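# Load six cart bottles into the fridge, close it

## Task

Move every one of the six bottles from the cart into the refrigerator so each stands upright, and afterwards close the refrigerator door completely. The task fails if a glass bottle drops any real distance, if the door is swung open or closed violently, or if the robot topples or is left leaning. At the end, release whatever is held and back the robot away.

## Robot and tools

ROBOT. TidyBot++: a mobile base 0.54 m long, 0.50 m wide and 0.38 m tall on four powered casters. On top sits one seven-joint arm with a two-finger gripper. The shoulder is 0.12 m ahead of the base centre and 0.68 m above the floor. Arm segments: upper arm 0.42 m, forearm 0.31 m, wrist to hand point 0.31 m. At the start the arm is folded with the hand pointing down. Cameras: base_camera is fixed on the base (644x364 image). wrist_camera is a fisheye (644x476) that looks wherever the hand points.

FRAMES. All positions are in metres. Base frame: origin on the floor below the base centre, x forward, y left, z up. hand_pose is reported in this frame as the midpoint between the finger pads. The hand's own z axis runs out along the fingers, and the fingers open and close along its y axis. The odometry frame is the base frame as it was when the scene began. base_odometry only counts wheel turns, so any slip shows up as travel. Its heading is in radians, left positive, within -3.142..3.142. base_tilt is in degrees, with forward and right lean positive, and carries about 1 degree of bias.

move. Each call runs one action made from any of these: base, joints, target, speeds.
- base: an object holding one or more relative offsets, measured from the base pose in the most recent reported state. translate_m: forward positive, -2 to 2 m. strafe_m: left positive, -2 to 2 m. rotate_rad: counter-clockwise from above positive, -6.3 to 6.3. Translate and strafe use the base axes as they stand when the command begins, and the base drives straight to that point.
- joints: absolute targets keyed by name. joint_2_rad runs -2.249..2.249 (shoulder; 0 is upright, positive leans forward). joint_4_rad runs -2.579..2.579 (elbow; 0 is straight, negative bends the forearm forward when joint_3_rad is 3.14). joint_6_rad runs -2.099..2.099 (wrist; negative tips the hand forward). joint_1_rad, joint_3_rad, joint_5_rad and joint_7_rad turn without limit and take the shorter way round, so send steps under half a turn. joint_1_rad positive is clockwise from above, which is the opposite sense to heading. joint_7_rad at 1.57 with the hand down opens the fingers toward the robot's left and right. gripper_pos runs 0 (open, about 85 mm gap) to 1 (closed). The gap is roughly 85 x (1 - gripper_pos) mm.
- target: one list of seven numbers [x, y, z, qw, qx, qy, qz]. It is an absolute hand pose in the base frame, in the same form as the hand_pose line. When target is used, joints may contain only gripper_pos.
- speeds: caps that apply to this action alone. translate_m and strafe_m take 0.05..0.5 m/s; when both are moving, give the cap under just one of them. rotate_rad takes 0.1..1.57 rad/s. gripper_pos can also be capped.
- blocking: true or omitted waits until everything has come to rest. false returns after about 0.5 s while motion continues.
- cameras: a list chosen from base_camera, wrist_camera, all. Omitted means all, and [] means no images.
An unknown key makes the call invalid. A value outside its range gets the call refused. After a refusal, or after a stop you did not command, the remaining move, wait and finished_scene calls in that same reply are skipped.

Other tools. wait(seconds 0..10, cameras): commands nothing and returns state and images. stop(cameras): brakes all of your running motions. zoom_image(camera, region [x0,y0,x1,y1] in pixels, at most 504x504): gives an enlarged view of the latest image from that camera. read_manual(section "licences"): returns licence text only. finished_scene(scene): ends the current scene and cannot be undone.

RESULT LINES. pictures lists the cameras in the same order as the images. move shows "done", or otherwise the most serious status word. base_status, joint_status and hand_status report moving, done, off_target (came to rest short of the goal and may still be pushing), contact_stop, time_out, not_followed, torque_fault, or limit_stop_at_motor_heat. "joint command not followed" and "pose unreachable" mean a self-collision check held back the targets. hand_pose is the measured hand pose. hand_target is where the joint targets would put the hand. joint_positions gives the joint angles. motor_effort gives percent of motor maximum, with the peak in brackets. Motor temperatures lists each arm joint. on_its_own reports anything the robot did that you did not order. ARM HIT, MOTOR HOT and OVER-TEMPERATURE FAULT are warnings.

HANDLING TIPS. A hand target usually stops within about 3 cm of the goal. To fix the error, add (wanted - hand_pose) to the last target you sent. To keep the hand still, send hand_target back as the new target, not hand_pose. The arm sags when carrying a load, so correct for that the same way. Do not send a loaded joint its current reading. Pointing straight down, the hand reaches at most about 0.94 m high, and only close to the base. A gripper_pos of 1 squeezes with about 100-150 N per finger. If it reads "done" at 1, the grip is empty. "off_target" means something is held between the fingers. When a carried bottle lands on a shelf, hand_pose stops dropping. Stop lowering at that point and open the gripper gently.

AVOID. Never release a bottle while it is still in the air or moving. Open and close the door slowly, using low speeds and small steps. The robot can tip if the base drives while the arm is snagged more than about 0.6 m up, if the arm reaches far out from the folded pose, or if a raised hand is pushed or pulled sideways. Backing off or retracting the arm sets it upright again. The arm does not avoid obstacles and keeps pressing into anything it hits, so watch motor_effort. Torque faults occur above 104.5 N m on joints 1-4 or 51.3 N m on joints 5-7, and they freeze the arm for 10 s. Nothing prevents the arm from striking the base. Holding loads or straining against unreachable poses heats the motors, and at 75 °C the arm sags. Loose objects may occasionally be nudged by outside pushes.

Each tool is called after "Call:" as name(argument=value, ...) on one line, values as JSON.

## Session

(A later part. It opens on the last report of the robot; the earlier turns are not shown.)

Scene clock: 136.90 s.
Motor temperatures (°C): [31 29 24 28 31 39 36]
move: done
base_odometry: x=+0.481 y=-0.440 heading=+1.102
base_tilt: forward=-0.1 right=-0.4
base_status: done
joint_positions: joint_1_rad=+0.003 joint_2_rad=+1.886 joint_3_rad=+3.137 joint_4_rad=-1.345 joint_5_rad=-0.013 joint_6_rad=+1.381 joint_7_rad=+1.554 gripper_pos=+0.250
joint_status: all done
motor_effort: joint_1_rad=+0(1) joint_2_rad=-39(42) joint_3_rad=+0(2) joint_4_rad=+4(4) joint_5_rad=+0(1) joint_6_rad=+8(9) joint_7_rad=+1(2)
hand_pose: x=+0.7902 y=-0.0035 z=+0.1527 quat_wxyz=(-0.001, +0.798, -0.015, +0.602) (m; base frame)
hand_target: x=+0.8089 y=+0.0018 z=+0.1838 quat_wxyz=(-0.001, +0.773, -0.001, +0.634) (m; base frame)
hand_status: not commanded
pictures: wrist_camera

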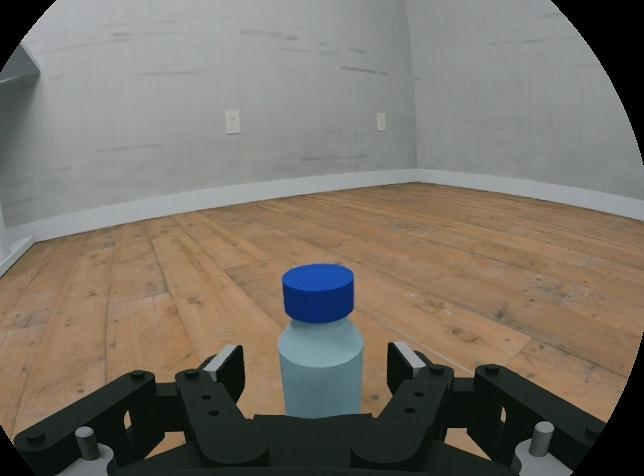

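Call:
move(base={"translate_m": 0.085}, speeds={"translate_m": 0.1}, cameras=["wrist_camera"])

Scene clock: 138.57 s.
Motor temperatures (°C): [31 29 24 28 31 39 36]
move: done
base_odometry: x=+0.520 y=-0.364 heading=+1.103
base_tilt: forward=-0.1 right=-0.4
base_status: done
joint_positions: joint_1_rad=+0.003 joint_2_rad=+1.886 joint_3_rad=+3.137 joint_4_rad=-1.344 joint_5_rad=-0.013 joint_6_rad=+1.381 joint_7_rad=+1.554 gripper_pos=+0.250
joint_status: not commanded
motor_effort: joint_1_rad=+0(2) joint_2_rad=-39(41) joint_3_rad=-1(1) joint_4_rad=+4(4) joint_5_rad=+0(1) joint_6_rad=+8(8) joint_7_rad=+1(1)
hand_pose: x=+0.7909 y=-0.0035 z=+0.1532 quat_wxyz=(-0.001, +0.798, -0.015, +0.603) (m; base frame)
hand_target: x=+0.8089 y=+0.0018 z=+0.1838 quat_wxyz=(-0.001, +0.773, -0.001, +0.634) (m; base frame)
hand_status: not commanded
pictures: wrist_camera

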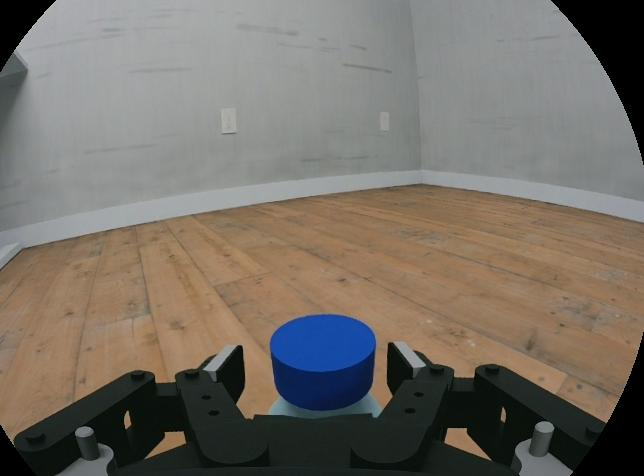

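Call:
move(base={"translate_m": 0.01, "strafe_m": -0.003}, speeds={"translate_m": 0.05}, cameras=["wrist_camera"])

Call:
move(joints={"gripper_pos":0.6}, cameras=[])

Call:
move(joints={"gripper_pos":0.75}, cameras=["wrist_camera"])

Scene clock: 139.63 s.
Motor temperatures (°C): [31 29 24 28 31 39 36]
move: done
base_odometry: x=+0.527 y=-0.356 heading=+1.103
base_tilt: forward=+0.0 right=-0.4
base_status: done
joint_positions: joint_1_rad=+0.003 joint_2_rad=+1.884 joint_3_rad=+3.137 joint_4_rad=-1.342 joint_5_rad=-0.013 joint_6_rad=+1.381 joint_7_rad=+1.554 gripper_pos=+0.250
joint_status: not commanded
motor_effort: joint_1_rad=+0(2) joint_2_rad=-39(41) joint_3_rad=+0(1) joint_4_rad=+3(4) joint_5_rad=+0(1) joint_6_rad=+8(8) joint_7_rad=+1(1)
hand_pose: x=+0.7921 y=-0.0034 z=+0.1544 quat_wxyz=(-0.001, +0.797, -0.015, +0.604) (m; base frame)
hand_target: x=+0.8089 y=+0.0018 z=+0.1838 quat_wxyz=(-0.001, +0.773, -0.001, +0.634) (m; base frame)
hand_status: not commanded
pictures: wrist_camera

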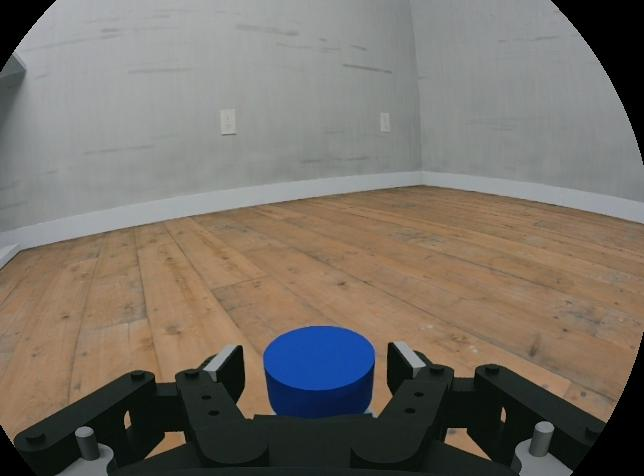

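Scene clock: 140.37 s.
Motor temperatures (°C): [31 29 24 28 31 39 36]
move: done
base_odometry: x=+0.527 y=-0.356 heading=+1.103
base_tilt: forward=-0.1 right=-0.4
base_status: not commanded
joint_positions: joint_1_rad=+0.003 joint_2_rad=+1.885 joint_3_rad=+3.137 joint_4_rad=-1.342 joint_5_rad=-0.013 joint_6_rad=+1.383 joint_7_rad=+1.554 gripper_pos=+0.600
joint_status: all done
motor_effort: joint_1_rad=+0(2) joint_2_rad=-39(40) joint_3_rad=-1(1) joint_4_rad=+3(4) joint_5_rad=+0(1) joint_6_rad=+8(8) joint_7_rad=+1(1)
hand_pose: x=+0.7922 y=-0.0032 z=+0.1549 quat_wxyz=(-0.001, +0.797, -0.014, +0.604) (m; base frame)
hand_target: x=+0.8089 y=+0.0018 z=+0.1838 quat_wxyz=(-0.001, +0.773, -0.001, +0.634) (m; base frame)
hand_status: not commanded
pictures: none
No camera images: "cameras" was empty.

Scene clock: 140.93 s.
Motor temperatures (°C): [31 29 24 28 31 39 36]
move: done
base_odometry: x=+0.527 y=-0.356 heading=+1.103
base_tilt: forward=-0.1 right=-0.4
base_status: not commanded
joint_positions: joint_1_rad=+0.003 joint_2_rad=+1.885 joint_3_rad=+3.137 joint_4_rad=-1.342 joint_5_rad=-0.013 joint_6_rad=+1.383 joint_7_rad=+1.554 gripper_pos=+0.750
joint_status: all done
motor_effort: joint_1_rad=+0(0) joint_2_rad=-40(40) joint_3_rad=+0(1) joint_4_rad=+4(4) joint_5_rad=+0(0) joint_6_rad=+8(8) joint_7_rad=+1(1)
hand_pose: x=+0.7922 y=-0.0032 z=+0.1549 quat_wxyz=(-0.001, +0.797, -0.014, +0.604) (m; base frame)
hand_target: x=+0.8089 y=+0.0018 z=+0.1838 quat_wxyz=(-0.001, +0.773, -0.001, +0.634) (m; base frame)
hand_status: not commanded
pictures: wrist_camera

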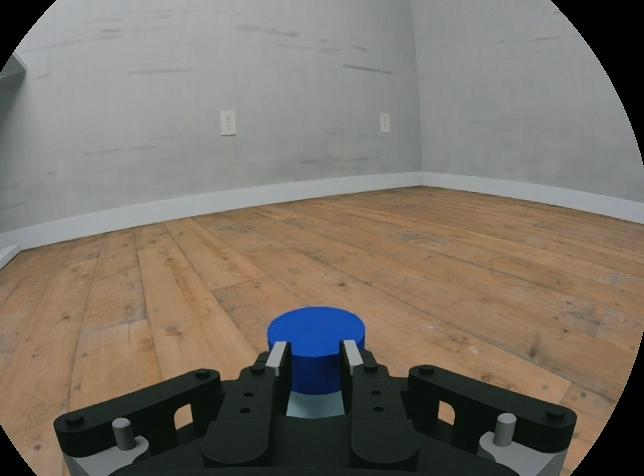

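Call:
move(joints={"gripper_pos":0.25}, cameras=[])

Call:
move(base={"translate_m": 0.03}, speeds={"translate_m": 0.05}, cameras=["wrist_camera"])

Scene clock: 142.27 s.
Motor temperatures (°C): [31 29 24 28 31 39 36]
move: done
base_odometry: x=+0.527 y=-0.356 heading=+1.103
base_tilt: forward=-0.1 right=-0.4
base_status: not commanded
joint_positions: joint_1_rad=+0.003 joint_2_rad=+1.885 joint_3_rad=+3.137 joint_4_rad=-1.342 joint_5_rad=-0.013 joint_6_rad=+1.383 joint_7_rad=+1.554 gripper_pos=+0.250
joint_status: all done
motor_effort: joint_1_rad=+0(1) joint_2_rad=-39(39) joint_3_rad=+0(1) joint_4_rad=+3(4) joint_5_rad=+0(0) joint_6_rad=+8(8) joint_7_rad=+1(1)
hand_pose: x=+0.7922 y=-0.0032 z=+0.1549 quat_wxyz=(-0.001, +0.797, -0.014, +0.604) (m; base frame)
hand_target: x=+0.8089 y=+0.0018 z=+0.1838 quat_wxyz=(-0.001, +0.773, -0.001, +0.634) (m; base frame)
hand_status: not commanded
pictures: none
No camera images: "cameras" was empty.

Scene clock: 143.33 s.
Motor temperatures (°C): [31 29 24 28 31 39 36]
move: done
base_odometry: x=+0.540 y=-0.330 heading=+1.103
base_tilt: forward=+0.0 right=-0.4
base_status: done
joint_positions: joint_1_rad=+0.003 joint_2_rad=+1.885 joint_3_rad=+3.137 joint_4_rad=-1.342 joint_5_rad=-0.013 joint_6_rad=+1.383 joint_7_rad=+1.554 gripper_pos=+0.250
joint_status: not commanded
motor_effort: joint_1_rad=+0(2) joint_2_rad=-40(41) joint_3_rad=+0(1) joint_4_rad=+4(5) joint_5_rad=+0(1) joint_6_rad=+8(8) joint_7_rad=+1(1)
hand_pose: x=+0.7921 y=-0.0032 z=+0.1548 quat_wxyz=(-0.001, +0.797, -0.014, +0.604) (m; base frame)
hand_target: x=+0.8089 y=+0.0018 z=+0.1838 quat_wxyz=(-0.001, +0.773, -0.001, +0.634) (m; base frame)
hand_status: not commanded
pictures: wrist_camera

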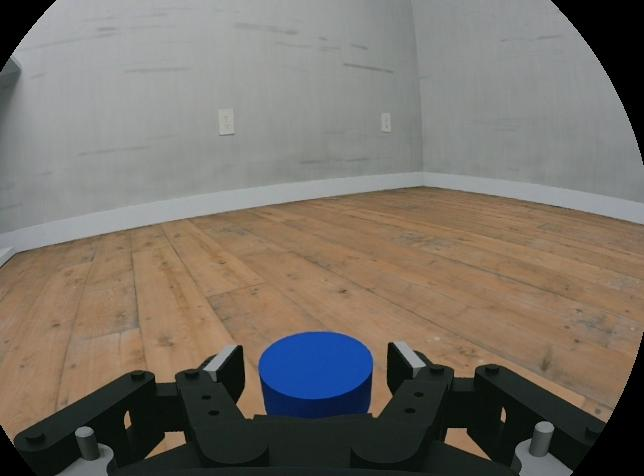

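Call:
move(base={"translate_m": 0.01}, speeds={"translate_m": 0.05}, cameras=[])

Call:
move(joints={"gripper_pos":0.6}, cameras=["wrist_camera"])

Scene clock: 144.30 s.
Motor temperatures (°C): [31 29 24 28 31 39 36]
move: done
base_odometry: x=+0.545 y=-0.321 heading=+1.102
base_tilt: forward=-0.1 right=-0.5
base_status: done
joint_positions: joint_1_rad=+0.003 joint_2_rad=+1.884 joint_3_rad=+3.137 joint_4_rad=-1.341 joint_5_rad=-0.013 joint_6_rad=+1.383 joint_7_rad=+1.554 gripper_pos=+0.250
joint_status: not commanded
motor_effort: joint_1_rad=+0(2) joint_2_rad=-39(41) joint_3_rad=+0(1) joint_4_rad=+3(5) joint_5_rad=+0(1) joint_6_rad=+8(8) joint_7_rad=+1(1)
hand_pose: x=+0.7931 y=-0.0032 z=+0.1558 quat_wxyz=(-0.001, +0.796, -0.014, +0.605) (m; base frame)
hand_target: x=+0.8089 y=+0.0018 z=+0.1838 quat_wxyz=(-0.001, +0.773, -0.001, +0.634) (m; base frame)
hand_status: not commanded
pictures: none
No camera images: "cameras" was empty.

Scene clock: 145.03 s.
Motor temperatures (°C): [31 29 24 28 31 39 36]
move: off_target
base_odometry: x=+0.545 y=-0.321 heading=+1.102
base_tilt: forward=-0.1 right=-0.4
base_status: not commanded
joint_positions: joint_1_rad=+0.003 joint_2_rad=+1.884 joint_3_rad=+3.137 joint_4_rad=-1.341 joint_5_rad=-0.013 joint_6_rad=+1.384 joint_7_rad=+1.554 gripper_pos=+0.446
joint_status: gripper_pos off_target (ended at +0.446, target +0.600)
motor_effort: joint_1_rad=+0(1) joint_2_rad=-38(40) joint_3_rad=+0(1) joint_4_rad=+3(4) joint_5_rad=+0(1) joint_6_rad=+8(8) joint_7_rad=+1(1)
hand_pose: x=+0.7931 y=-0.0032 z=+0.1561 quat_wxyz=(-0.001, +0.796, -0.014, +0.606) (m; base frame)
hand_target: x=+0.8089 y=+0.0018 z=+0.1838 quat_wxyz=(-0.001, +0.773, -0.001, +0.634) (m; base frame)
hand_status: not commanded
pictures: wrist_camera

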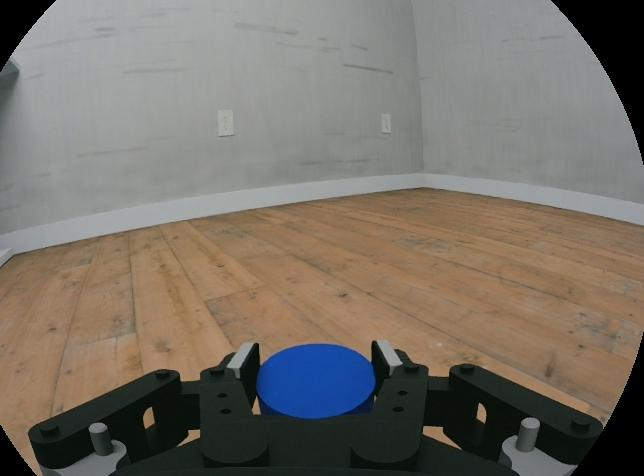

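Call:
move(joints={"gripper_pos":0.75}, cameras=[])

Call:
move(joints={"joint_1_rad":0,"joint_2_rad":1.2,"joint_3_rad":3.14,"joint_4_rad":-1.9,"joint_5_rad":0,"joint_6_rad":1.425,"joint_7_rad":1.57}, cameras=["wrist_camera"])

Call:
move(joints={"joint_1_rad":0,"joint_2_rad":-0.5,"joint_3_rad":3.14,"joint_4_rad":-1.8,"joint_5_rad":0,"joint_6_rad":-0.375,"joint_7_rad":1.57})

Scene clock: 147.07 s.
Motor temperatures (°C): [31 29 24 28 31 39 36]
move: off_target
base_odometry: x=+0.545 y=-0.321 heading=+1.102
base_tilt: forward=-0.1 right=-0.5
base_status: not commanded
joint_positions: joint_1_rad=+0.003 joint_2_rad=+1.884 joint_3_rad=+3.137 joint_4_rad=-1.341 joint_5_rad=-0.013 joint_6_rad=+1.384 joint_7_rad=+1.554 gripper_pos=+0.446
joint_status: gripper_pos off_target (ended at +0.446, target +0.750)
motor_effort: joint_1_rad=-1(1) joint_2_rad=-39(40) joint_3_rad=+0(1) joint_4_rad=+3(4) joint_5_rad=+0(1) joint_6_rad=+8(8) joint_7_rad=+0(1)
hand_pose: x=+0.7931 y=-0.0032 z=+0.1561 quat_wxyz=(-0.001, +0.796, -0.014, +0.606) (m; base frame)
hand_target: x=+0.8089 y=+0.0018 z=+0.1838 quat_wxyz=(-0.001, +0.773, -0.001, +0.634) (m; base frame)
hand_status: not commanded
pictures: none
No camera images: "cameras" was empty.

Scene clock: 149.00 s.
Motor temperatures (°C): [31 29 24 28 31 39 36]
move: off_target
base_odometry: x=+0.545 y=-0.321 heading=+1.102
base_tilt: forward=-0.1 right=-0.4
base_status: not commanded
joint_positions: joint_1_rad=+0.003 joint_2_rad=+1.263 joint_3_rad=+3.137 joint_4_rad=-1.893 joint_5_rad=-0.013 joint_6_rad=+1.384 joint_7_rad=+1.554 gripper_pos=+0.446
joint_status: joint_2_rad off_target (ended at +1.263, target +1.200); the others done
motor_effort: joint_1_rad=+0(1) joint_2_rad=-46(51) joint_3_rad=-1(2) joint_4_rad=+7(9) joint_5_rad=+0(1) joint_6_rad=+12(14) joint_7_rad=+1(2)
hand_pose: x=+0.8204 y=-0.0025 z=+0.4329 quat_wxyz=(-0.002, +0.774, -0.013, +0.633) (m; base frame)
hand_target: x=+0.8338 y=+0.0021 z=+0.4878 quat_wxyz=(-0.001, +0.743, -0.001, +0.669) (m; base frame)
hand_status: not commanded
pictures: wrist_camera

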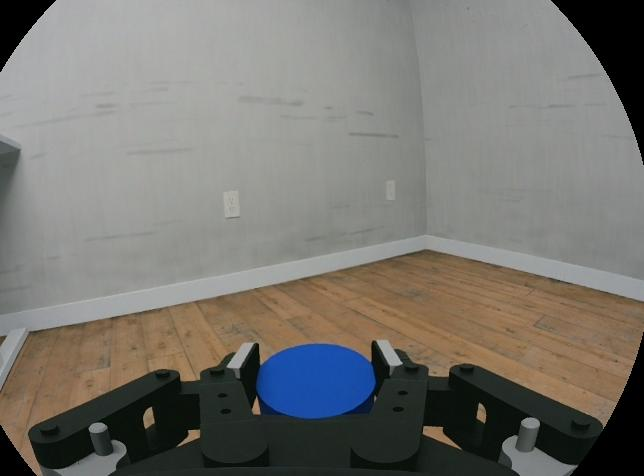

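Scene clock: 152.30 s.
Motor temperatures (°C): [31 29 24 28 31 39 36]
move: off_target
base_odometry: x=+0.545 y=-0.321 heading=+1.103
base_tilt: forward=+0.0 right=-0.5
base_status: not commanded
joint_positions: joint_1_rad=+0.003 joint_2_rad=-0.473 joint_3_rad=+3.137 joint_4_rad=-1.847 joint_5_rad=-0.013 joint_6_rad=-0.372 joint_7_rad=+1.554 gripper_pos=+0.446
joint_status: joint_4_rad off_target (ended at -1.847, target -1.800); the others done
motor_effort: joint_1_rad=+0(1) joint_2_rad=-10(51) joint_3_rad=+1(2) joint_4_rad=+28(29) joint_5_rad=+0(1) joint_6_rad=+12(14) joint_7_rad=+1(2)
hand_pose: x=+0.5420 y=+0.0040 z=+1.0636 quat_wxyz=(-0.010, +0.766, -0.008, +0.642) (m; base frame)
hand_target: x=+0.5298 y=+0.0023 z=+1.1028 quat_wxyz=(+0.000, +0.743, +0.000, +0.669) (m; base frame)
hand_status: not commanded
pictures: base_camera, wrist_camera

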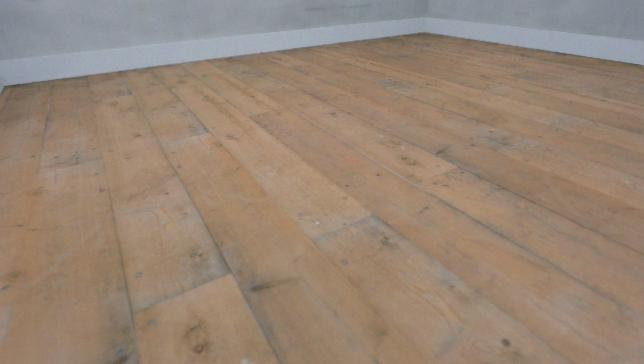

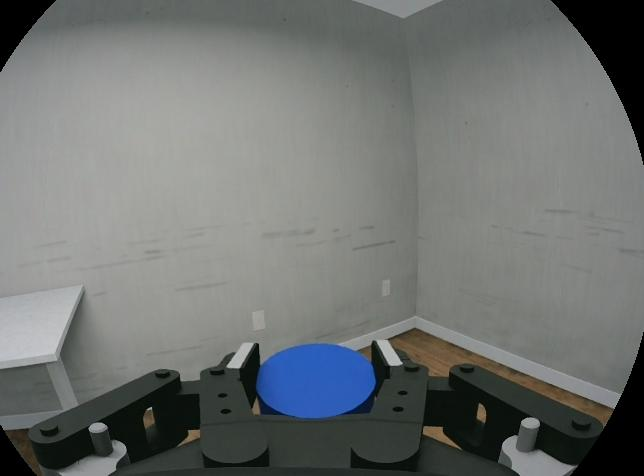

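Call:
move(base={"rotate_rad": -0.927}, speeds={"rotate_rad": 0.6})

Scene clock: 155.10 s.
Motor temperatures (°C): [31 29 24 28 31 39 36]
move: done
base_odometry: x=+0.545 y=-0.321 heading=+0.176
base_tilt: forward=-0.1 right=-0.4
base_status: done
joint_positions: joint_1_rad=+0.003 joint_2_rad=-0.473 joint_3_rad=+3.137 joint_4_rad=-1.847 joint_5_rad=-0.013 joint_6_rad=-0.375 joint_7_rad=+1.554 gripper_pos=+0.446
joint_status: not commanded
motor_effort: joint_1_rad=+0(2) joint_2_rad=-9(10) joint_3_rad=+1(4) joint_4_rad=+28(29) joint_5_rad=+0(1) joint_6_rad=+13(13) joint_7_rad=+1(1)
hand_pose: x=+0.5419 y=+0.0041 z=+1.0631 quat_wxyz=(-0.010, +0.767, -0.008, +0.642) (m; base frame)
hand_target: x=+0.5298 y=+0.0023 z=+1.1028 quat_wxyz=(+0.000, +0.743, +0.000, +0.669) (m; base frame)
hand_status: not commanded
pictures: base_camera, wrist_camera

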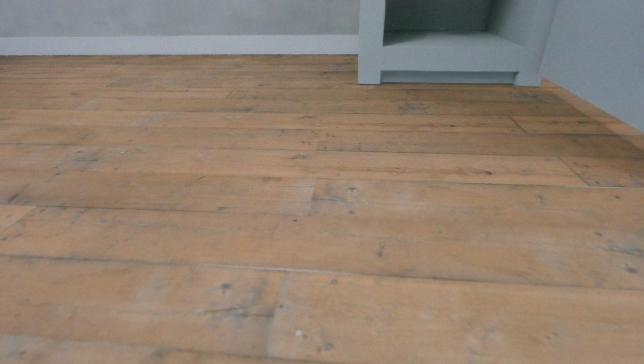

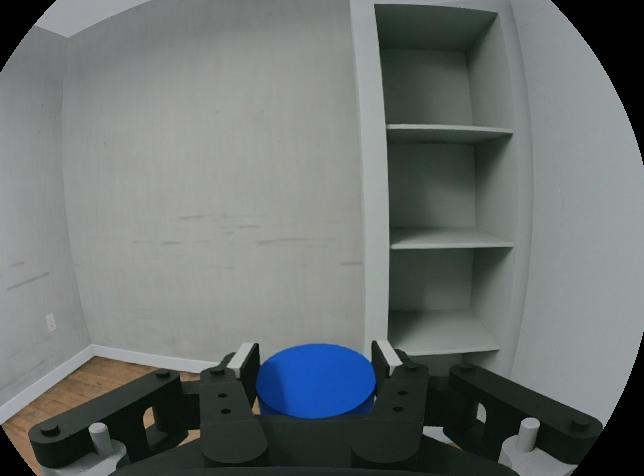

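Call:
move(base={"translate_m": 0.55, "strafe_m": -0.37}, speeds={"translate_m": 0.3}, cameras=[])

Call:
move(joints={"joint_1_rad":0,"joint_2_rad":0.25,"joint_3_rad":3.14,"joint_4_rad":-0.65,"joint_5_rad":0,"joint_6_rad":-0.81,"joint_7_rad":1.57})

Scene clock: 162.67 s.
Motor temperatures (°C): [31 29 24 28 31 39 36]
move: done
base_odometry: x=+1.152 y=-0.589 heading=+0.175
base_tilt: forward=-0.1 right=-0.4
base_status: done
joint_positions: joint_1_rad=+0.003 joint_2_rad=-0.474 joint_3_rad=+3.137 joint_4_rad=-1.845 joint_5_rad=-0.013 joint_6_rad=-0.378 joint_7_rad=+1.554 gripper_pos=+0.446
joint_status: not commanded
motor_effort: joint_1_rad=+0(2) joint_2_rad=-10(13) joint_3_rad=+2(3) joint_4_rad=+28(29) joint_5_rad=+0(1) joint_6_rad=+12(13) joint_7_rad=+1(1)
hand_pose: x=+0.5415 y=+0.0041 z=+1.0631 quat_wxyz=(-0.010, +0.767, -0.008, +0.641) (m; base frame)
hand_target: x=+0.5298 y=+0.0023 z=+1.1028 quat_wxyz=(+0.000, +0.743, +0.000, +0.669) (m; base frame)
hand_status: not commanded
pictures: none
No camera images: "cameras" was empty.

Scene clock: 165.10 s.
Motor temperatures (°C): [31 29 24 28 31 39 36]
move: off_target
base_odometry: x=+1.152 y=-0.589 heading=+0.175
base_tilt: forward=+0.0 right=-0.4
base_status: not commanded
joint_positions: joint_1_rad=+0.003 joint_2_rad=+0.293 joint_3_rad=+3.137 joint_4_rad=-0.697 joint_5_rad=-0.013 joint_6_rad=-0.806 joint_7_rad=+1.554 gripper_pos=+0.446
joint_status: joint_2_rad off_target (ended at +0.293, target +0.250); joint_4_rad off_target (ended at -0.697, target -0.650); the others done
motor_effort: joint_1_rad=+0(1) joint_2_rad=-36(38) joint_3_rad=+0(2) joint_4_rad=+25(30) joint_5_rad=+0(1) joint_6_rad=+12(14) joint_7_rad=+1(2)
hand_pose: x=+0.8069 y=+0.0045 z=+1.1873 quat_wxyz=(-0.012, +0.782, -0.007, +0.623) (m; base frame)
hand_target: x=+0.7776 y=+0.0022 z=+1.2417 quat_wxyz=(-0.001, +0.755, +0.000, +0.656) (m; base frame)
hand_status: not commanded
pictures: base_camera, wrist_camera

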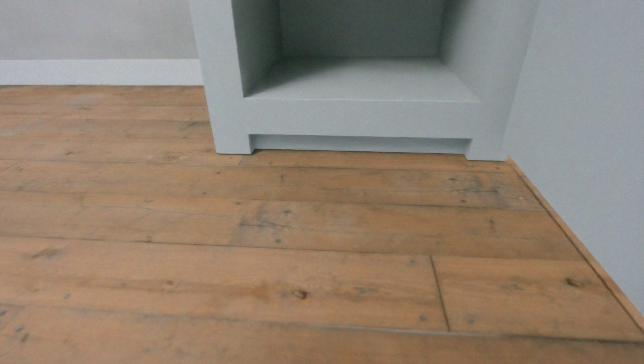

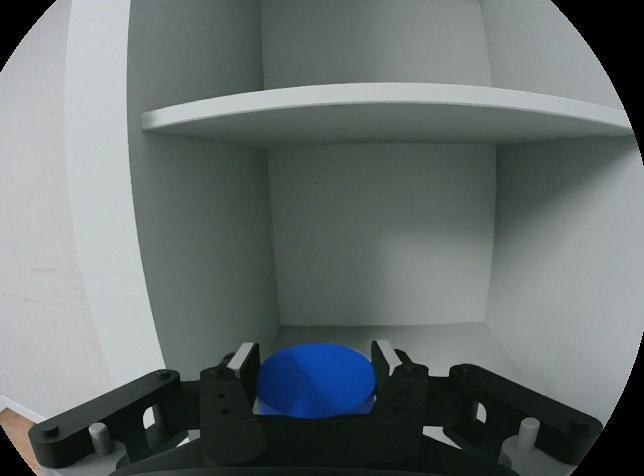

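Call:
move(base={"strafe_m": 0.08, "rotate_rad": -0.06}, speeds={"strafe_m": 0.2, "rotate_rad": 0.3})

Scene clock: 168.03 s.
Motor temperatures (°C): [31 29 24 28 31 39 36]
move: done
base_odometry: x=+1.138 y=-0.510 heading=+0.115
base_tilt: forward=+0.0 right=-0.5
base_status: done
joint_positions: joint_1_rad=-0.004 joint_2_rad=+0.295 joint_3_rad=+3.141 joint_4_rad=-0.694 joint_5_rad=-0.013 joint_6_rad=-0.811 joint_7_rad=+1.554 gripper_pos=+0.446
joint_status: not commanded
motor_effort: joint_1_rad=+0(7) joint_2_rad=-36(38) joint_3_rad=+0(4) joint_4_rad=+25(26) joint_5_rad=+0(2) joint_6_rad=+12(13) joint_7_rad=+1(1)
hand_pose: x=+0.8069 y=+0.0071 z=+1.1866 quat_wxyz=(-0.013, +0.783, -0.005, +0.622) (m; base frame)
hand_target: x=+0.7776 y=+0.0022 z=+1.2417 quat_wxyz=(-0.001, +0.755, +0.000, +0.656) (m; base frame)
hand_status: not commanded
pictures: base_camera, wrist_camera

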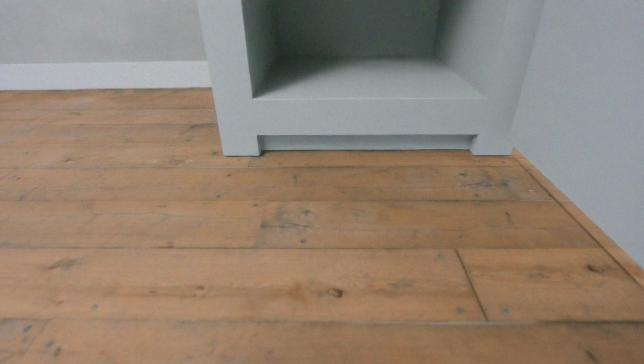

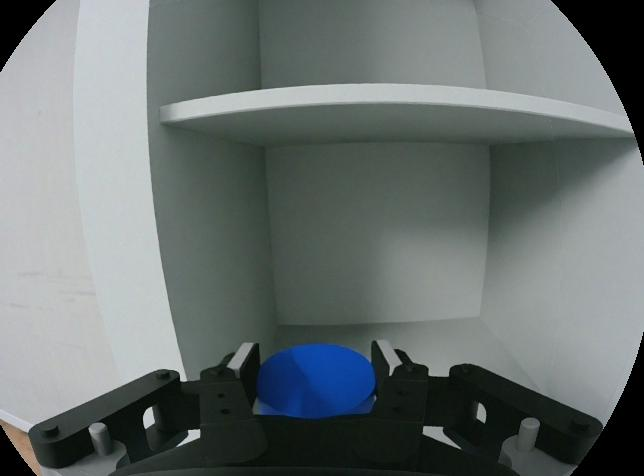

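Call:
move(base={"translate_m": 0.1, "strafe_m": -0.01}, speeds={"translate_m": 0.2}, joints={"joint_1_rad":0,"joint_2_rad":0.225,"joint_3_rad":3.14,"joint_4_rad":-0.739,"joint_5_rad":0,"joint_6_rad":-0.787,"joint_7_rad":1.57})

Scene clock: 170.83 s.
Motor temperatures (°C): [31 29 24 28 31 39 36]
move: off_target
base_odometry: x=+1.238 y=-0.508 heading=+0.116
base_tilt: forward=+0.0 right=-0.5
base_status: done
joint_positions: joint_1_rad=-0.004 joint_2_rad=+0.279 joint_3_rad=+3.141 joint_4_rad=-0.747 joint_5_rad=-0.013 joint_6_rad=-0.812 joint_7_rad=+1.554 gripper_pos=+0.446
joint_status: joint_2_rad off_target (ended at +0.279, target +0.225); the others done
motor_effort: joint_1_rad=-1(1) joint_2_rad=-36(41) joint_3_rad=+0(2) joint_4_rad=+25(27) joint_5_rad=+0(1) joint_6_rad=+12(13) joint_7_rad=+1(2)
hand_pose: x=+0.8039 y=+0.0071 z=+1.1675 quat_wxyz=(-0.013, +0.795, -0.006, +0.607) (m; base frame)
hand_target: x=+0.7773 y=+0.0022 z=+1.2155 quat_wxyz=(-0.001, +0.768, +0.000, +0.641) (m; base frame)
hand_status: not commanded
pictures: base_camera, wrist_camera

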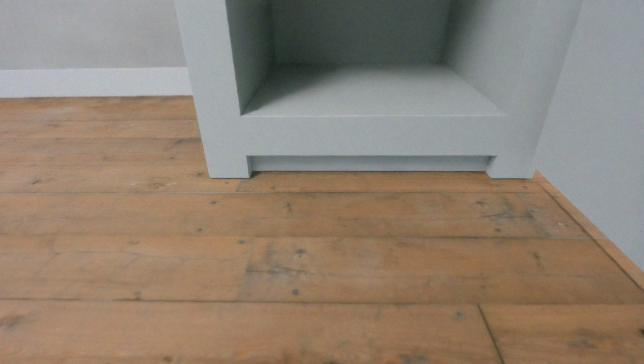

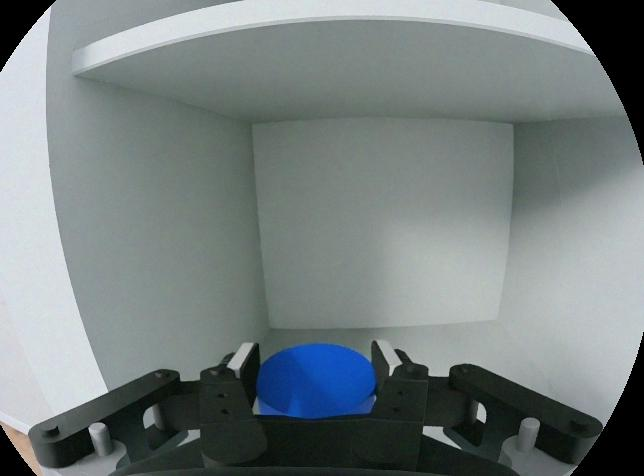

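Call:
move(base={"translate_m": 0.35}, speeds={"translate_m": 0.15})

Scene clock: 174.27 s.
Motor temperatures (°C): [31 29 24 28 31 39 36]
move: done
base_odometry: x=+1.586 y=-0.468 heading=+0.115
base_tilt: forward=+0.0 right=-0.4
base_status: done
joint_positions: joint_1_rad=-0.004 joint_2_rad=+0.277 joint_3_rad=+3.141 joint_4_rad=-0.747 joint_5_rad=-0.013 joint_6_rad=-0.812 joint_7_rad=+1.554 gripper_pos=+0.446
joint_status: not commanded
motor_effort: joint_1_rad=+0(2) joint_2_rad=-37(39) joint_3_rad=+0(2) joint_4_rad=+26(26) joint_5_rad=+0(1) joint_6_rad=+12(13) joint_7_rad=+1(1)
hand_pose: x=+0.8032 y=+0.0071 z=+1.1683 quat_wxyz=(-0.013, +0.794, -0.006, +0.607) (m; base frame)
hand_target: x=+0.7773 y=+0.0022 z=+1.2155 quat_wxyz=(-0.001, +0.768, +0.000, +0.641) (m; base frame)
hand_status: not commanded
pictures: base_camera, wrist_camera

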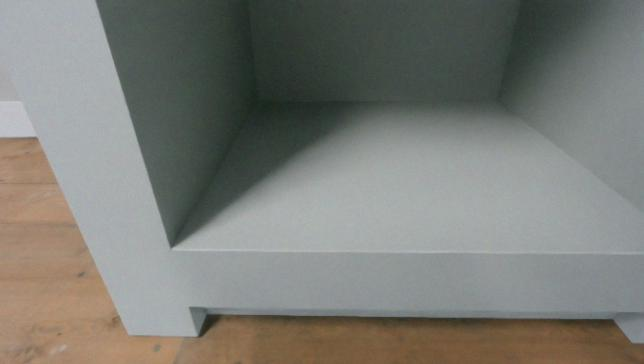

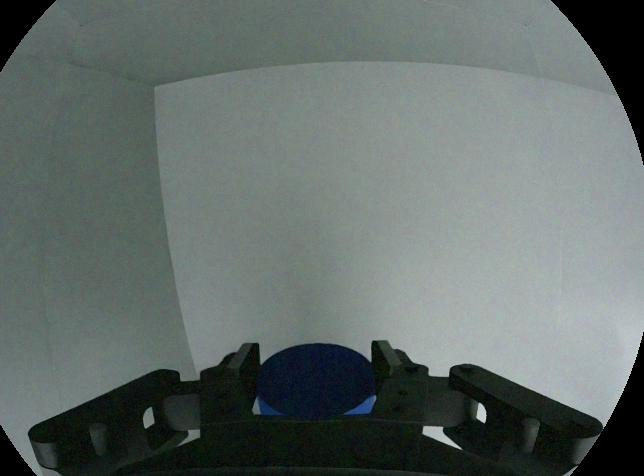

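Call:
move(joints={"joint_1_rad":0,"joint_2_rad":0.187,"joint_3_rad":3.14,"joint_4_rad":-0.88,"joint_5_rad":0,"joint_6_rad":-0.67,"joint_7_rad":1.57}, cameras=["wrist_camera"])

Scene clock: 175.80 s.
Motor temperatures (°C): [31 29 24 28 31 39 36]
move: off_target
base_odometry: x=+1.586 y=-0.468 heading=+0.115
base_tilt: forward=-0.1 right=-0.5
base_status: not commanded
joint_positions: joint_1_rad=-0.004 joint_2_rad=+0.248 joint_3_rad=+3.141 joint_4_rad=-0.885 joint_5_rad=-0.013 joint_6_rad=-0.754 joint_7_rad=+1.554 gripper_pos=+0.446
joint_status: joint_2_rad off_target (ended at +0.248, target +0.187); the others done
motor_effort: joint_1_rad=+0(1) joint_2_rad=-35(37) joint_3_rad=+0(1) joint_4_rad=+26(28) joint_5_rad=+0(1) joint_6_rad=+12(13) joint_7_rad=+1(2)
hand_pose: x=+0.8029 y=+0.0070 z=+1.1259 quat_wxyz=(-0.012, +0.810, -0.006, +0.587) (m; base frame)
hand_target: x=+0.7795 y=+0.0023 z=+1.1955 quat_wxyz=(-0.001, +0.763, +0.000, +0.646) (m; base frame)
hand_status: not commanded
pictures: wrist_camera

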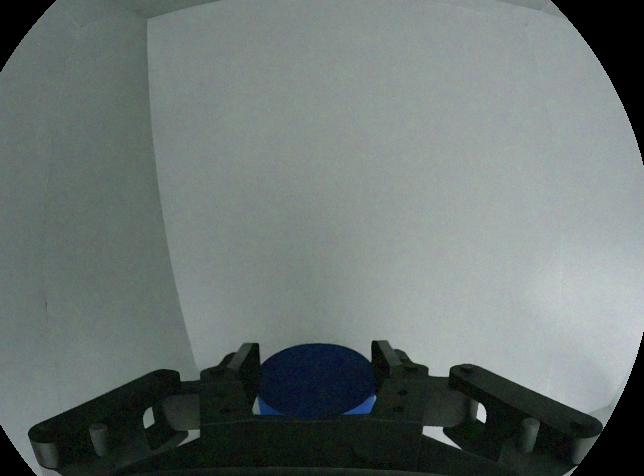

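Call:
move(joints={"joint_1_rad":0,"joint_2_rad":0.172,"joint_3_rad":3.14,"joint_4_rad":-0.945,"joint_5_rad":0,"joint_6_rad":-0.574,"joint_7_rad":1.57}, cameras=[])

Call:
move(joints={"joint_1_rad":0,"joint_2_rad":0.165,"joint_3_rad":3.14,"joint_4_rad":-0.99,"joint_5_rad":0,"joint_6_rad":-0.536,"joint_7_rad":1.57}, cameras=["wrist_camera"])

Scene clock: 177.13 s.
Motor temperatures (°C): [31 29 24 28 31 39 36]
move: off_target
base_odometry: x=+1.586 y=-0.468 heading=+0.115
base_tilt: forward=-0.1 right=-0.4
base_status: not commanded
joint_positions: joint_1_rad=-0.004 joint_2_rad=+0.232 joint_3_rad=+3.141 joint_4_rad=-0.949 joint_5_rad=-0.013 joint_6_rad=-0.659 joint_7_rad=+1.554 gripper_pos=+0.446
joint_status: joint_2_rad off_target (ended at +0.232, target +0.172); the others done
motor_effort: joint_1_rad=+0(1) joint_2_rad=-34(37) joint_3_rad=+0(1) joint_4_rad=+27(28) joint_5_rad=+0(1) joint_6_rad=+12(13) joint_7_rad=+1(2)
hand_pose: x=+0.8067 y=+0.0067 z=+1.1282 quat_wxyz=(-0.012, +0.795, -0.006, +0.606) (m; base frame)
hand_target: x=+0.7826 y=+0.0023 z=+1.1969 quat_wxyz=(-0.001, +0.748, +0.000, +0.663) (m; base frame)
hand_status: not commanded
pictures: none
No camera images: "cameras" was empty.

Scene clock: 177.87 s.
Motor temperatures (°C): [31 29 24 28 31 39 36]
move: off_target
base_odometry: x=+1.586 y=-0.468 heading=+0.115
base_tilt: forward=-0.1 right=-0.4
base_status: not commanded
joint_positions: joint_1_rad=-0.004 joint_2_rad=+0.223 joint_3_rad=+3.141 joint_4_rad=-0.995 joint_5_rad=-0.013 joint_6_rad=-0.618 joint_7_rad=+1.554 gripper_pos=+0.446
joint_status: joint_2_rad off_target (ended at +0.223, target +0.165); the others done
motor_effort: joint_1_rad=+0(1) joint_2_rad=-35(38) joint_3_rad=+1(1) joint_4_rad=+26(28) joint_5_rad=+0(1) joint_6_rad=+12(13) joint_7_rad=+1(2)
hand_pose: x=+0.8072 y=+0.0066 z=+1.1192 quat_wxyz=(-0.012, +0.794, -0.007, +0.607) (m; base frame)
hand_target: x=+0.7847 y=+0.0023 z=+1.1865 quat_wxyz=(-0.001, +0.748, +0.000, +0.663) (m; base frame)
hand_status: not commanded
pictures: wrist_camera

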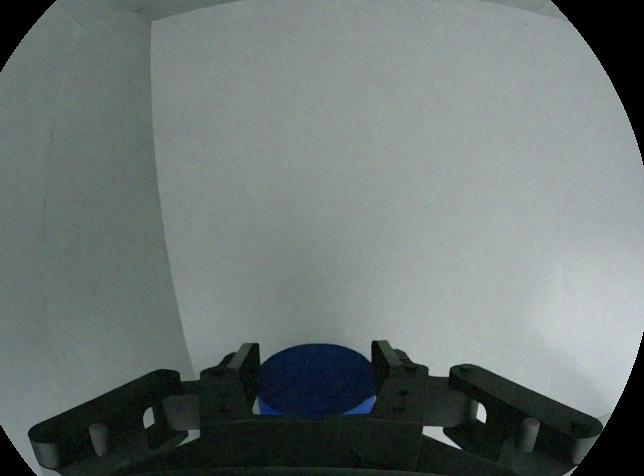

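Call:
move(joints={"joint_1_rad":0,"joint_2_rad":0.159,"joint_3_rad":3.14,"joint_4_rad":-1.04,"joint_5_rad":0,"joint_6_rad":-0.492,"joint_7_rad":1.57}, cameras=[])

Call:
move(joints={"joint_1_rad":0,"joint_2_rad":0.153,"joint_3_rad":3.14,"joint_4_rad":-1.085,"joint_5_rad":0,"joint_6_rad":-0.453,"joint_7_rad":1.57}, cameras=[])

Scene clock: 179.03 s.
Motor temperatures (°C): [31 29 24 28 31 39 36]
move: off_target
base_odometry: x=+1.586 y=-0.468 heading=+0.115
base_tilt: forward=-0.1 right=-0.4
base_status: not commanded
joint_positions: joint_1_rad=-0.004 joint_2_rad=+0.215 joint_3_rad=+3.141 joint_4_rad=-1.046 joint_5_rad=-0.013 joint_6_rad=-0.574 joint_7_rad=+1.554 gripper_pos=+0.446
joint_status: joint_2_rad off_target (ended at +0.215, target +0.159); the others done
motor_effort: joint_1_rad=+0(1) joint_2_rad=-35(37) joint_3_rad=+0(1) joint_4_rad=+27(29) joint_5_rad=+0(1) joint_6_rad=+12(13) joint_7_rad=+1(2)
hand_pose: x=+0.8087 y=+0.0065 z=+1.1071 quat_wxyz=(-0.012, +0.794, -0.007, +0.607) (m; base frame)
hand_target: x=+0.7875 y=+0.0023 z=+1.1742 quat_wxyz=(-0.001, +0.748, +0.000, +0.663) (m; base frame)
hand_status: not commanded
pictures: none
No camera images: "cameras" was empty.

Scene clock: 179.77 s.
Motor temperatures (°C): [31 29 24 28 31 39 36]
move: off_target
base_odometry: x=+1.586 y=-0.468 heading=+0.115
base_tilt: forward=-0.1 right=-0.5
base_status: not commanded
joint_positions: joint_1_rad=-0.004 joint_2_rad=+0.209 joint_3_rad=+3.141 joint_4_rad=-1.091 joint_5_rad=-0.013 joint_6_rad=-0.535 joint_7_rad=+1.554 gripper_pos=+0.446
joint_status: joint_2_rad off_target (ended at +0.209, target +0.153); the others done
motor_effort: joint_1_rad=+0(1) joint_2_rad=-35(37) joint_3_rad=+0(1) joint_4_rad=+27(29) joint_5_rad=+0(1) joint_6_rad=+12(13) joint_7_rad=+1(2)
hand_pose: x=+0.8097 y=+0.0063 z=+1.0961 quat_wxyz=(-0.012, +0.794, -0.007, +0.608) (m; base frame)
hand_target: x=+0.7893 y=+0.0023 z=+1.1630 quat_wxyz=(-0.001, +0.748, +0.000, +0.663) (m; base frame)
hand_status: not commanded
pictures: none
No camera images: "cameras" was empty.

Call:
move(joints={"joint_1_rad":0,"joint_2_rad":0.147,"joint_3_rad":3.14,"joint_4_rad":-1.13,"joint_5_rad":0,"joint_6_rad":-0.414,"joint_7_rad":1.57}, cameras=[])

Call:
move(joints={"joint_1_rad":0,"joint_2_rad":0.142,"joint_3_rad":3.14,"joint_4_rad":-1.175,"joint_5_rad":0,"joint_6_rad":-0.374,"joint_7_rad":1.57}, cameras=["wrist_camera"])

Scene clock: 180.93 s.
Motor temperatures (°C): [31 29 24 28 31 39 36]
move: off_target
base_odometry: x=+1.586 y=-0.468 heading=+0.115
base_tilt: forward=-0.1 right=-0.5
base_status: not commanded
joint_positions: joint_1_rad=-0.004 joint_2_rad=+0.203 joint_3_rad=+3.141 joint_4_rad=-1.137 joint_5_rad=-0.013 joint_6_rad=-0.495 joint_7_rad=+1.554 gripper_pos=+0.446
joint_status: joint_2_rad off_target (ended at +0.203, target +0.147); the others done
motor_effort: joint_1_rad=+0(1) joint_2_rad=-34(37) joint_3_rad=+0(1) joint_4_rad=+27(29) joint_5_rad=+0(1) joint_6_rad=+12(13) joint_7_rad=+1(2)
hand_pose: x=+0.8103 y=+0.0062 z=+1.0847 quat_wxyz=(-0.012, +0.794, -0.007, +0.608) (m; base frame)
hand_target: x=+0.7906 y=+0.0023 z=+1.1518 quat_wxyz=(-0.001, +0.748, +0.000, +0.663) (m; base frame)
hand_status: not commanded
pictures: none
No camera images: "cameras" was empty.

Scene clock: 181.63 s.
Motor temperatures (°C): [31 29 24 28 31 39 36]
move: off_target
base_odometry: x=+1.586 y=-0.468 heading=+0.115
base_tilt: forward=-0.1 right=-0.5
base_status: not commanded
joint_positions: joint_1_rad=-0.004 joint_2_rad=+0.197 joint_3_rad=+3.141 joint_4_rad=-1.175 joint_5_rad=-0.013 joint_6_rad=-0.450 joint_7_rad=+1.554 gripper_pos=+0.446
joint_status: joint_2_rad off_target (ended at +0.197, target +0.142); the others done
motor_effort: joint_1_rad=+0(1) joint_2_rad=-34(36) joint_3_rad=+0(1) joint_4_rad=+27(28) joint_5_rad=+0(1) joint_6_rad=+12(13) joint_7_rad=+1(2)
hand_pose: x=+0.8110 y=+0.0061 z=+1.0795 quat_wxyz=(-0.012, +0.790, -0.008, +0.613) (m; base frame)
hand_target: x=+0.7919 y=+0.0023 z=+1.1399 quat_wxyz=(-0.001, +0.748, +0.000, +0.663) (m; base frame)
hand_status: not commanded
pictures: wrist_camera

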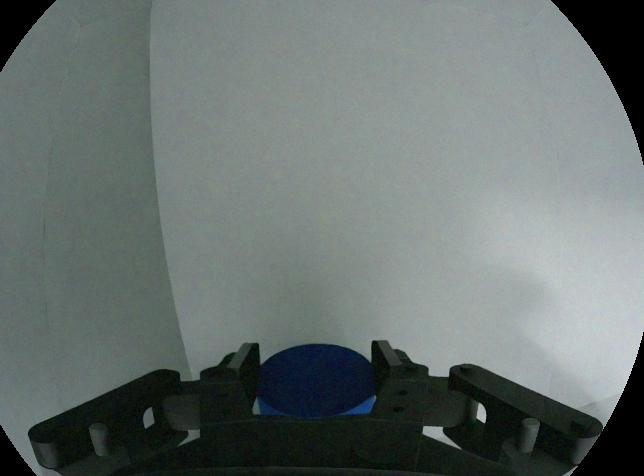

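Call:
move(joints={"joint_1_rad":0,"joint_2_rad":0.142,"joint_3_rad":3.14,"joint_4_rad":-1.2,"joint_5_rad":0,"joint_6_rad":-0.35,"joint_7_rad":1.57}, cameras=[])

Call:
move(joints={"joint_1_rad":0,"joint_2_rad":0.142,"joint_3_rad":3.14,"joint_4_rad":-1.225,"joint_5_rad":0,"joint_6_rad":-0.325,"joint_7_rad":1.57}, cameras=[])

Scene clock: 182.63 s.
Motor temperatures (°C): [30 29 24 28 31 39 36]
move: off_target
base_odometry: x=+1.586 y=-0.468 heading=+0.115
base_tilt: forward=-0.1 right=-0.4
base_status: not commanded
joint_positions: joint_1_rad=-0.004 joint_2_rad=+0.191 joint_3_rad=+3.141 joint_4_rad=-1.196 joint_5_rad=-0.013 joint_6_rad=-0.422 joint_7_rad=+1.554 gripper_pos=+0.446
joint_status: joint_2_rad off_target (ended at +0.191, target +0.142); the others done
motor_effort: joint_1_rad=+0(1) joint_2_rad=-32(34) joint_3_rad=+0(1) joint_4_rad=+26(27) joint_5_rad=+0(1) joint_6_rad=+11(12) joint_7_rad=+1(2)
hand_pose: x=+0.8104 y=+0.0060 z=+1.0794 quat_wxyz=(-0.012, +0.786, -0.008, +0.618) (m; base frame)
hand_target: x=+0.7937 y=+0.0023 z=+1.1320 quat_wxyz=(-0.001, +0.749, +0.000, +0.663) (m; base frame)
hand_status: not commanded
pictures: none
No camera images: "cameras" was empty.

Scene clock: 183.23 s.
Motor temperatures (°C): [30 29 24 28 31 39 36]
move: off_target
base_odometry: x=+1.586 y=-0.468 heading=+0.115
base_tilt: forward=-0.1 right=-0.5
base_status: not commanded
joint_positions: joint_1_rad=-0.004 joint_2_rad=+0.185 joint_3_rad=+3.141 joint_4_rad=-1.217 joint_5_rad=-0.013 joint_6_rad=-0.393 joint_7_rad=+1.554 gripper_pos=+0.446
joint_status: joint_2_rad off_target (ended at +0.185, target +0.142); the others done
motor_effort: joint_1_rad=+0(1) joint_2_rad=-31(33) joint_3_rad=+0(1) joint_4_rad=+26(27) joint_5_rad=+0(1) joint_6_rad=+11(11) joint_7_rad=+1(3)
hand_pose: x=+0.8097 y=+0.0059 z=+1.0794 quat_wxyz=(-0.012, +0.781, -0.008, +0.624) (m; base frame)
hand_target: x=+0.7954 y=+0.0023 z=+1.1243 quat_wxyz=(-0.001, +0.749, +0.000, +0.663) (m; base frame)
hand_status: not commanded
pictures: none
No camera images: "cameras" was empty.

Call:
move(joints={"gripper_pos":0.35}, cameras=[])

Call:
move(joints={"gripper_pos":0.22}, cameras=["wrist_camera"])

Scene clock: 184.67 s.
Motor temperatures (°C): [30 29 24 28 31 39 36]
move: done
base_odometry: x=+1.586 y=-0.468 heading=+0.115
base_tilt: forward=+0.0 right=-0.5
base_status: not commanded
joint_positions: joint_1_rad=-0.004 joint_2_rad=+0.162 joint_3_rad=+3.141 joint_4_rad=-1.217 joint_5_rad=-0.013 joint_6_rad=-0.372 joint_7_rad=+1.554 gripper_pos=+0.350
joint_status: all done
motor_effort: joint_1_rad=+0(0) joint_2_rad=-28(32) joint_3_rad=+0(1) joint_4_rad=+22(26) joint_5_rad=+0(1) joint_6_rad=+8(11) joint_7_rad=+1(1)
hand_pose: x=+0.8019 y=+0.0057 z=+1.1011 quat_wxyz=(-0.012, +0.768, -0.008, +0.640) (m; base frame)
hand_target: x=+0.7954 y=+0.0023 z=+1.1243 quat_wxyz=(-0.001, +0.749, +0.000, +0.663) (m; base frame)
hand_status: not commanded
pictures: none
No camera images: "cameras" was empty.

Scene clock: 185.23 s.
Motor temperatures (°C): [30 29 24 28 31 39 36]
move: done
base_odometry: x=+1.586 y=-0.468 heading=+0.115
base_tilt: forward=-0.1 right=-0.5
base_status: not commanded
joint_positions: joint_1_rad=-0.004 joint_2_rad=+0.162 joint_3_rad=+3.141 joint_4_rad=-1.217 joint_5_rad=-0.013 joint_6_rad=-0.372 joint_7_rad=+1.554 gripper_pos=+0.220
joint_status: all done
motor_effort: joint_1_rad=-1(1) joint_2_rad=-28(29) joint_3_rad=+0(1) joint_4_rad=+22(23) joint_5_rad=+0(0) joint_6_rad=+8(8) joint_7_rad=+1(1)
hand_pose: x=+0.8019 y=+0.0057 z=+1.1011 quat_wxyz=(-0.012, +0.768, -0.008, +0.640) (m; base frame)
hand_target: x=+0.7954 y=+0.0023 z=+1.1243 quat_wxyz=(-0.001, +0.749, +0.000, +0.663) (m; base frame)
hand_status: not commanded
pictures: wrist_camera

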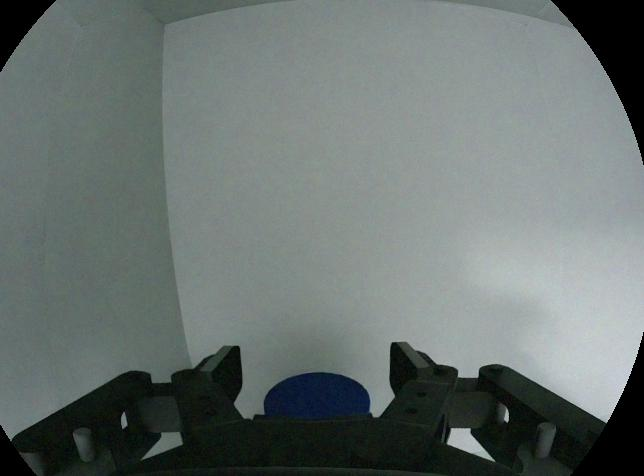

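Call:
move(base={"translate_m": -0.12}, speeds={"translate_m": 0.1}, cameras=["wrist_camera"])

Call:
move(base={"translate_m": -0.3}, speeds={"translate_m": 0.3})

Scene clock: 187.20 s.
Motor temperatures (°C): [30 29 24 28 31 39 36]
move: done
base_odometry: x=+1.467 y=-0.481 heading=+0.115
base_tilt: forward=-0.1 right=-0.4
base_status: done
joint_positions: joint_1_rad=-0.004 joint_2_rad=+0.155 joint_3_rad=+3.141 joint_4_rad=-1.217 joint_5_rad=-0.013 joint_6_rad=-0.372 joint_7_rad=+1.554 gripper_pos=+0.220
joint_status: not commanded
motor_effort: joint_1_rad=+0(2) joint_2_rad=-28(32) joint_3_rad=+1(1) joint_4_rad=+22(23) joint_5_rad=+0(0) joint_6_rad=+9(9) joint_7_rad=+1(1)
hand_pose: x=+0.7986 y=+0.0057 z=+1.1065 quat_wxyz=(-0.012, +0.765, -0.008, +0.644) (m; base frame)
hand_target: x=+0.7954 y=+0.0023 z=+1.1243 quat_wxyz=(-0.001, +0.749, +0.000, +0.663) (m; base frame)
hand_status: not commanded
pictures: wrist_camera

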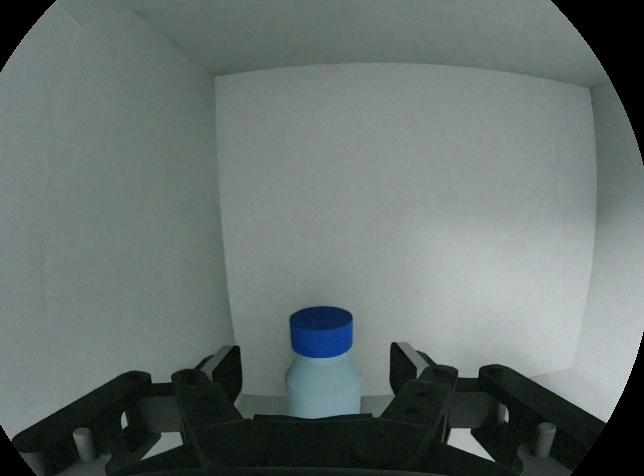

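Scene clock: 189.20 s.
Motor temperatures (°C): [30 29 24 28 31 39 36]
move: done
base_odometry: x=+1.169 y=-0.516 heading=+0.116
base_tilt: forward=-0.1 right=-0.5
base_status: done
joint_positions: joint_1_rad=-0.004 joint_2_rad=+0.152 joint_3_rad=+3.141 joint_4_rad=-1.217 joint_5_rad=-0.013 joint_6_rad=-0.371 joint_7_rad=+1.554 gripper_pos=+0.220
joint_status: not commanded
motor_effort: joint_1_rad=+0(1) joint_2_rad=-28(31) joint_3_rad=+1(1) joint_4_rad=+22(24) joint_5_rad=+0(0) joint_6_rad=+8(9) joint_7_rad=+1(1)
hand_pose: x=+0.7976 y=+0.0057 z=+1.1083 quat_wxyz=(-0.012, +0.764, -0.008, +0.645) (m; base frame)
hand_target: x=+0.7954 y=+0.0023 z=+1.1243 quat_wxyz=(-0.001, +0.749, +0.000, +0.663) (m; base frame)
hand_status: not commanded
pictures: base_camera, wrist_camera

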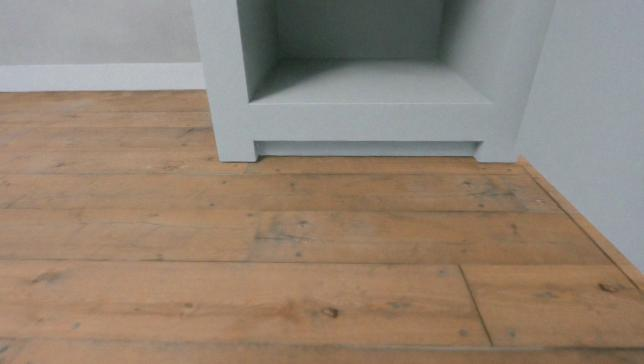

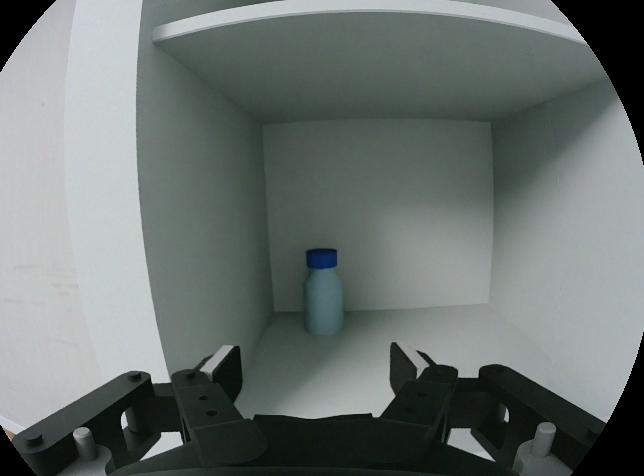

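Call:
move(base={"translate_m": -0.4}, joints={"joint_1_rad":0,"joint_2_rad":-0.6,"joint_3_rad":3.14,"joint_4_rad":-2.0,"joint_5_rad":0,"joint_6_rad":-0.4,"joint_7_rad":1.57,"gripper_pos":0.25}, cameras=[])

Call:
move(base={"rotate_rad": -2.65}, speeds={"rotate_rad": 1.2})

Scene clock: 192.03 s.
Motor temperatures (°C): [30 29 24 28 31 39 36]
move: done
base_odometry: x=+0.772 y=-0.562 heading=+0.116
base_tilt: forward=-0.1 right=-0.5
base_status: done
joint_positions: joint_1_rad=-0.004 joint_2_rad=-0.599 joint_3_rad=+3.141 joint_4_rad=-1.977 joint_5_rad=-0.013 joint_6_rad=-0.373 joint_7_rad=+1.554 gripper_pos=+0.250
joint_status: all done
motor_effort: joint_1_rad=+0(2) joint_2_rad=-2(33) joint_3_rad=+1(2) joint_4_rad=+22(24) joint_5_rad=+0(1) joint_6_rad=+8(10) joint_7_rad=+1(2)
hand_pose: x=+0.4965 y=+0.0045 z=+1.0337 quat_wxyz=(-0.012, +0.768, -0.008, +0.640) (m; base frame)
hand_target: x=+0.4943 y=+0.0022 z=+1.0118 quat_wxyz=(+0.000, +0.783, +0.000, +0.622) (m; base frame)
hand_status: not commanded
pictures: none
No camera images: "cameras" was empty.

Scene clock: 195.30 s.
Motor temperatures (°C): [30 29 24 28 31 39 36]
move: done
base_odometry: x=+0.772 y=-0.562 heading=-2.534
base_tilt: forward=-0.1 right=-0.4
base_status: done
joint_positions: joint_1_rad=-0.004 joint_2_rad=-0.599 joint_3_rad=+3.141 joint_4_rad=-1.977 joint_5_rad=-0.013 joint_6_rad=-0.373 joint_7_rad=+1.554 gripper_pos=+0.250
joint_status: not commanded
motor_effort: joint_1_rad=+0(1) joint_2_rad=-2(3) joint_3_rad=+1(3) joint_4_rad=+22(23) joint_5_rad=+0(1) joint_6_rad=+8(8) joint_7_rad=+1(1)
hand_pose: x=+0.4965 y=+0.0045 z=+1.0337 quat_wxyz=(-0.012, +0.768, -0.008, +0.640) (m; base frame)
hand_target: x=+0.4943 y=+0.0022 z=+1.0118 quat_wxyz=(+0.000, +0.783, +0.000, +0.622) (m; base frame)
hand_status: not commanded
pictures: base_camera, wrist_camera

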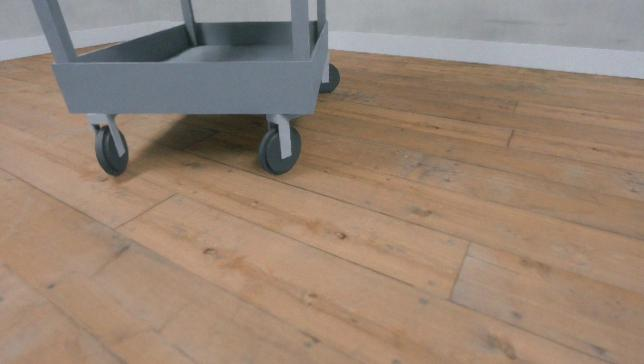

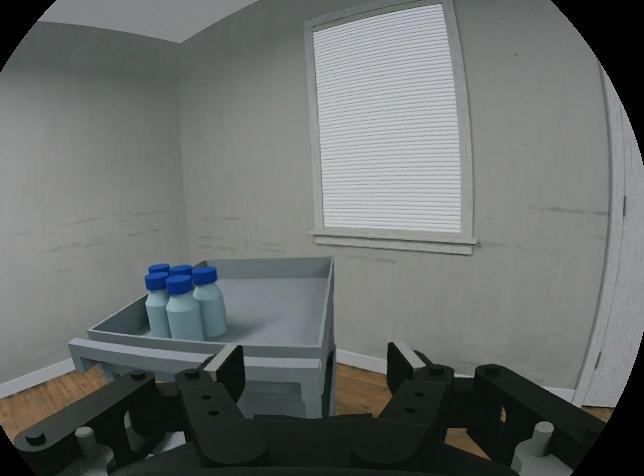

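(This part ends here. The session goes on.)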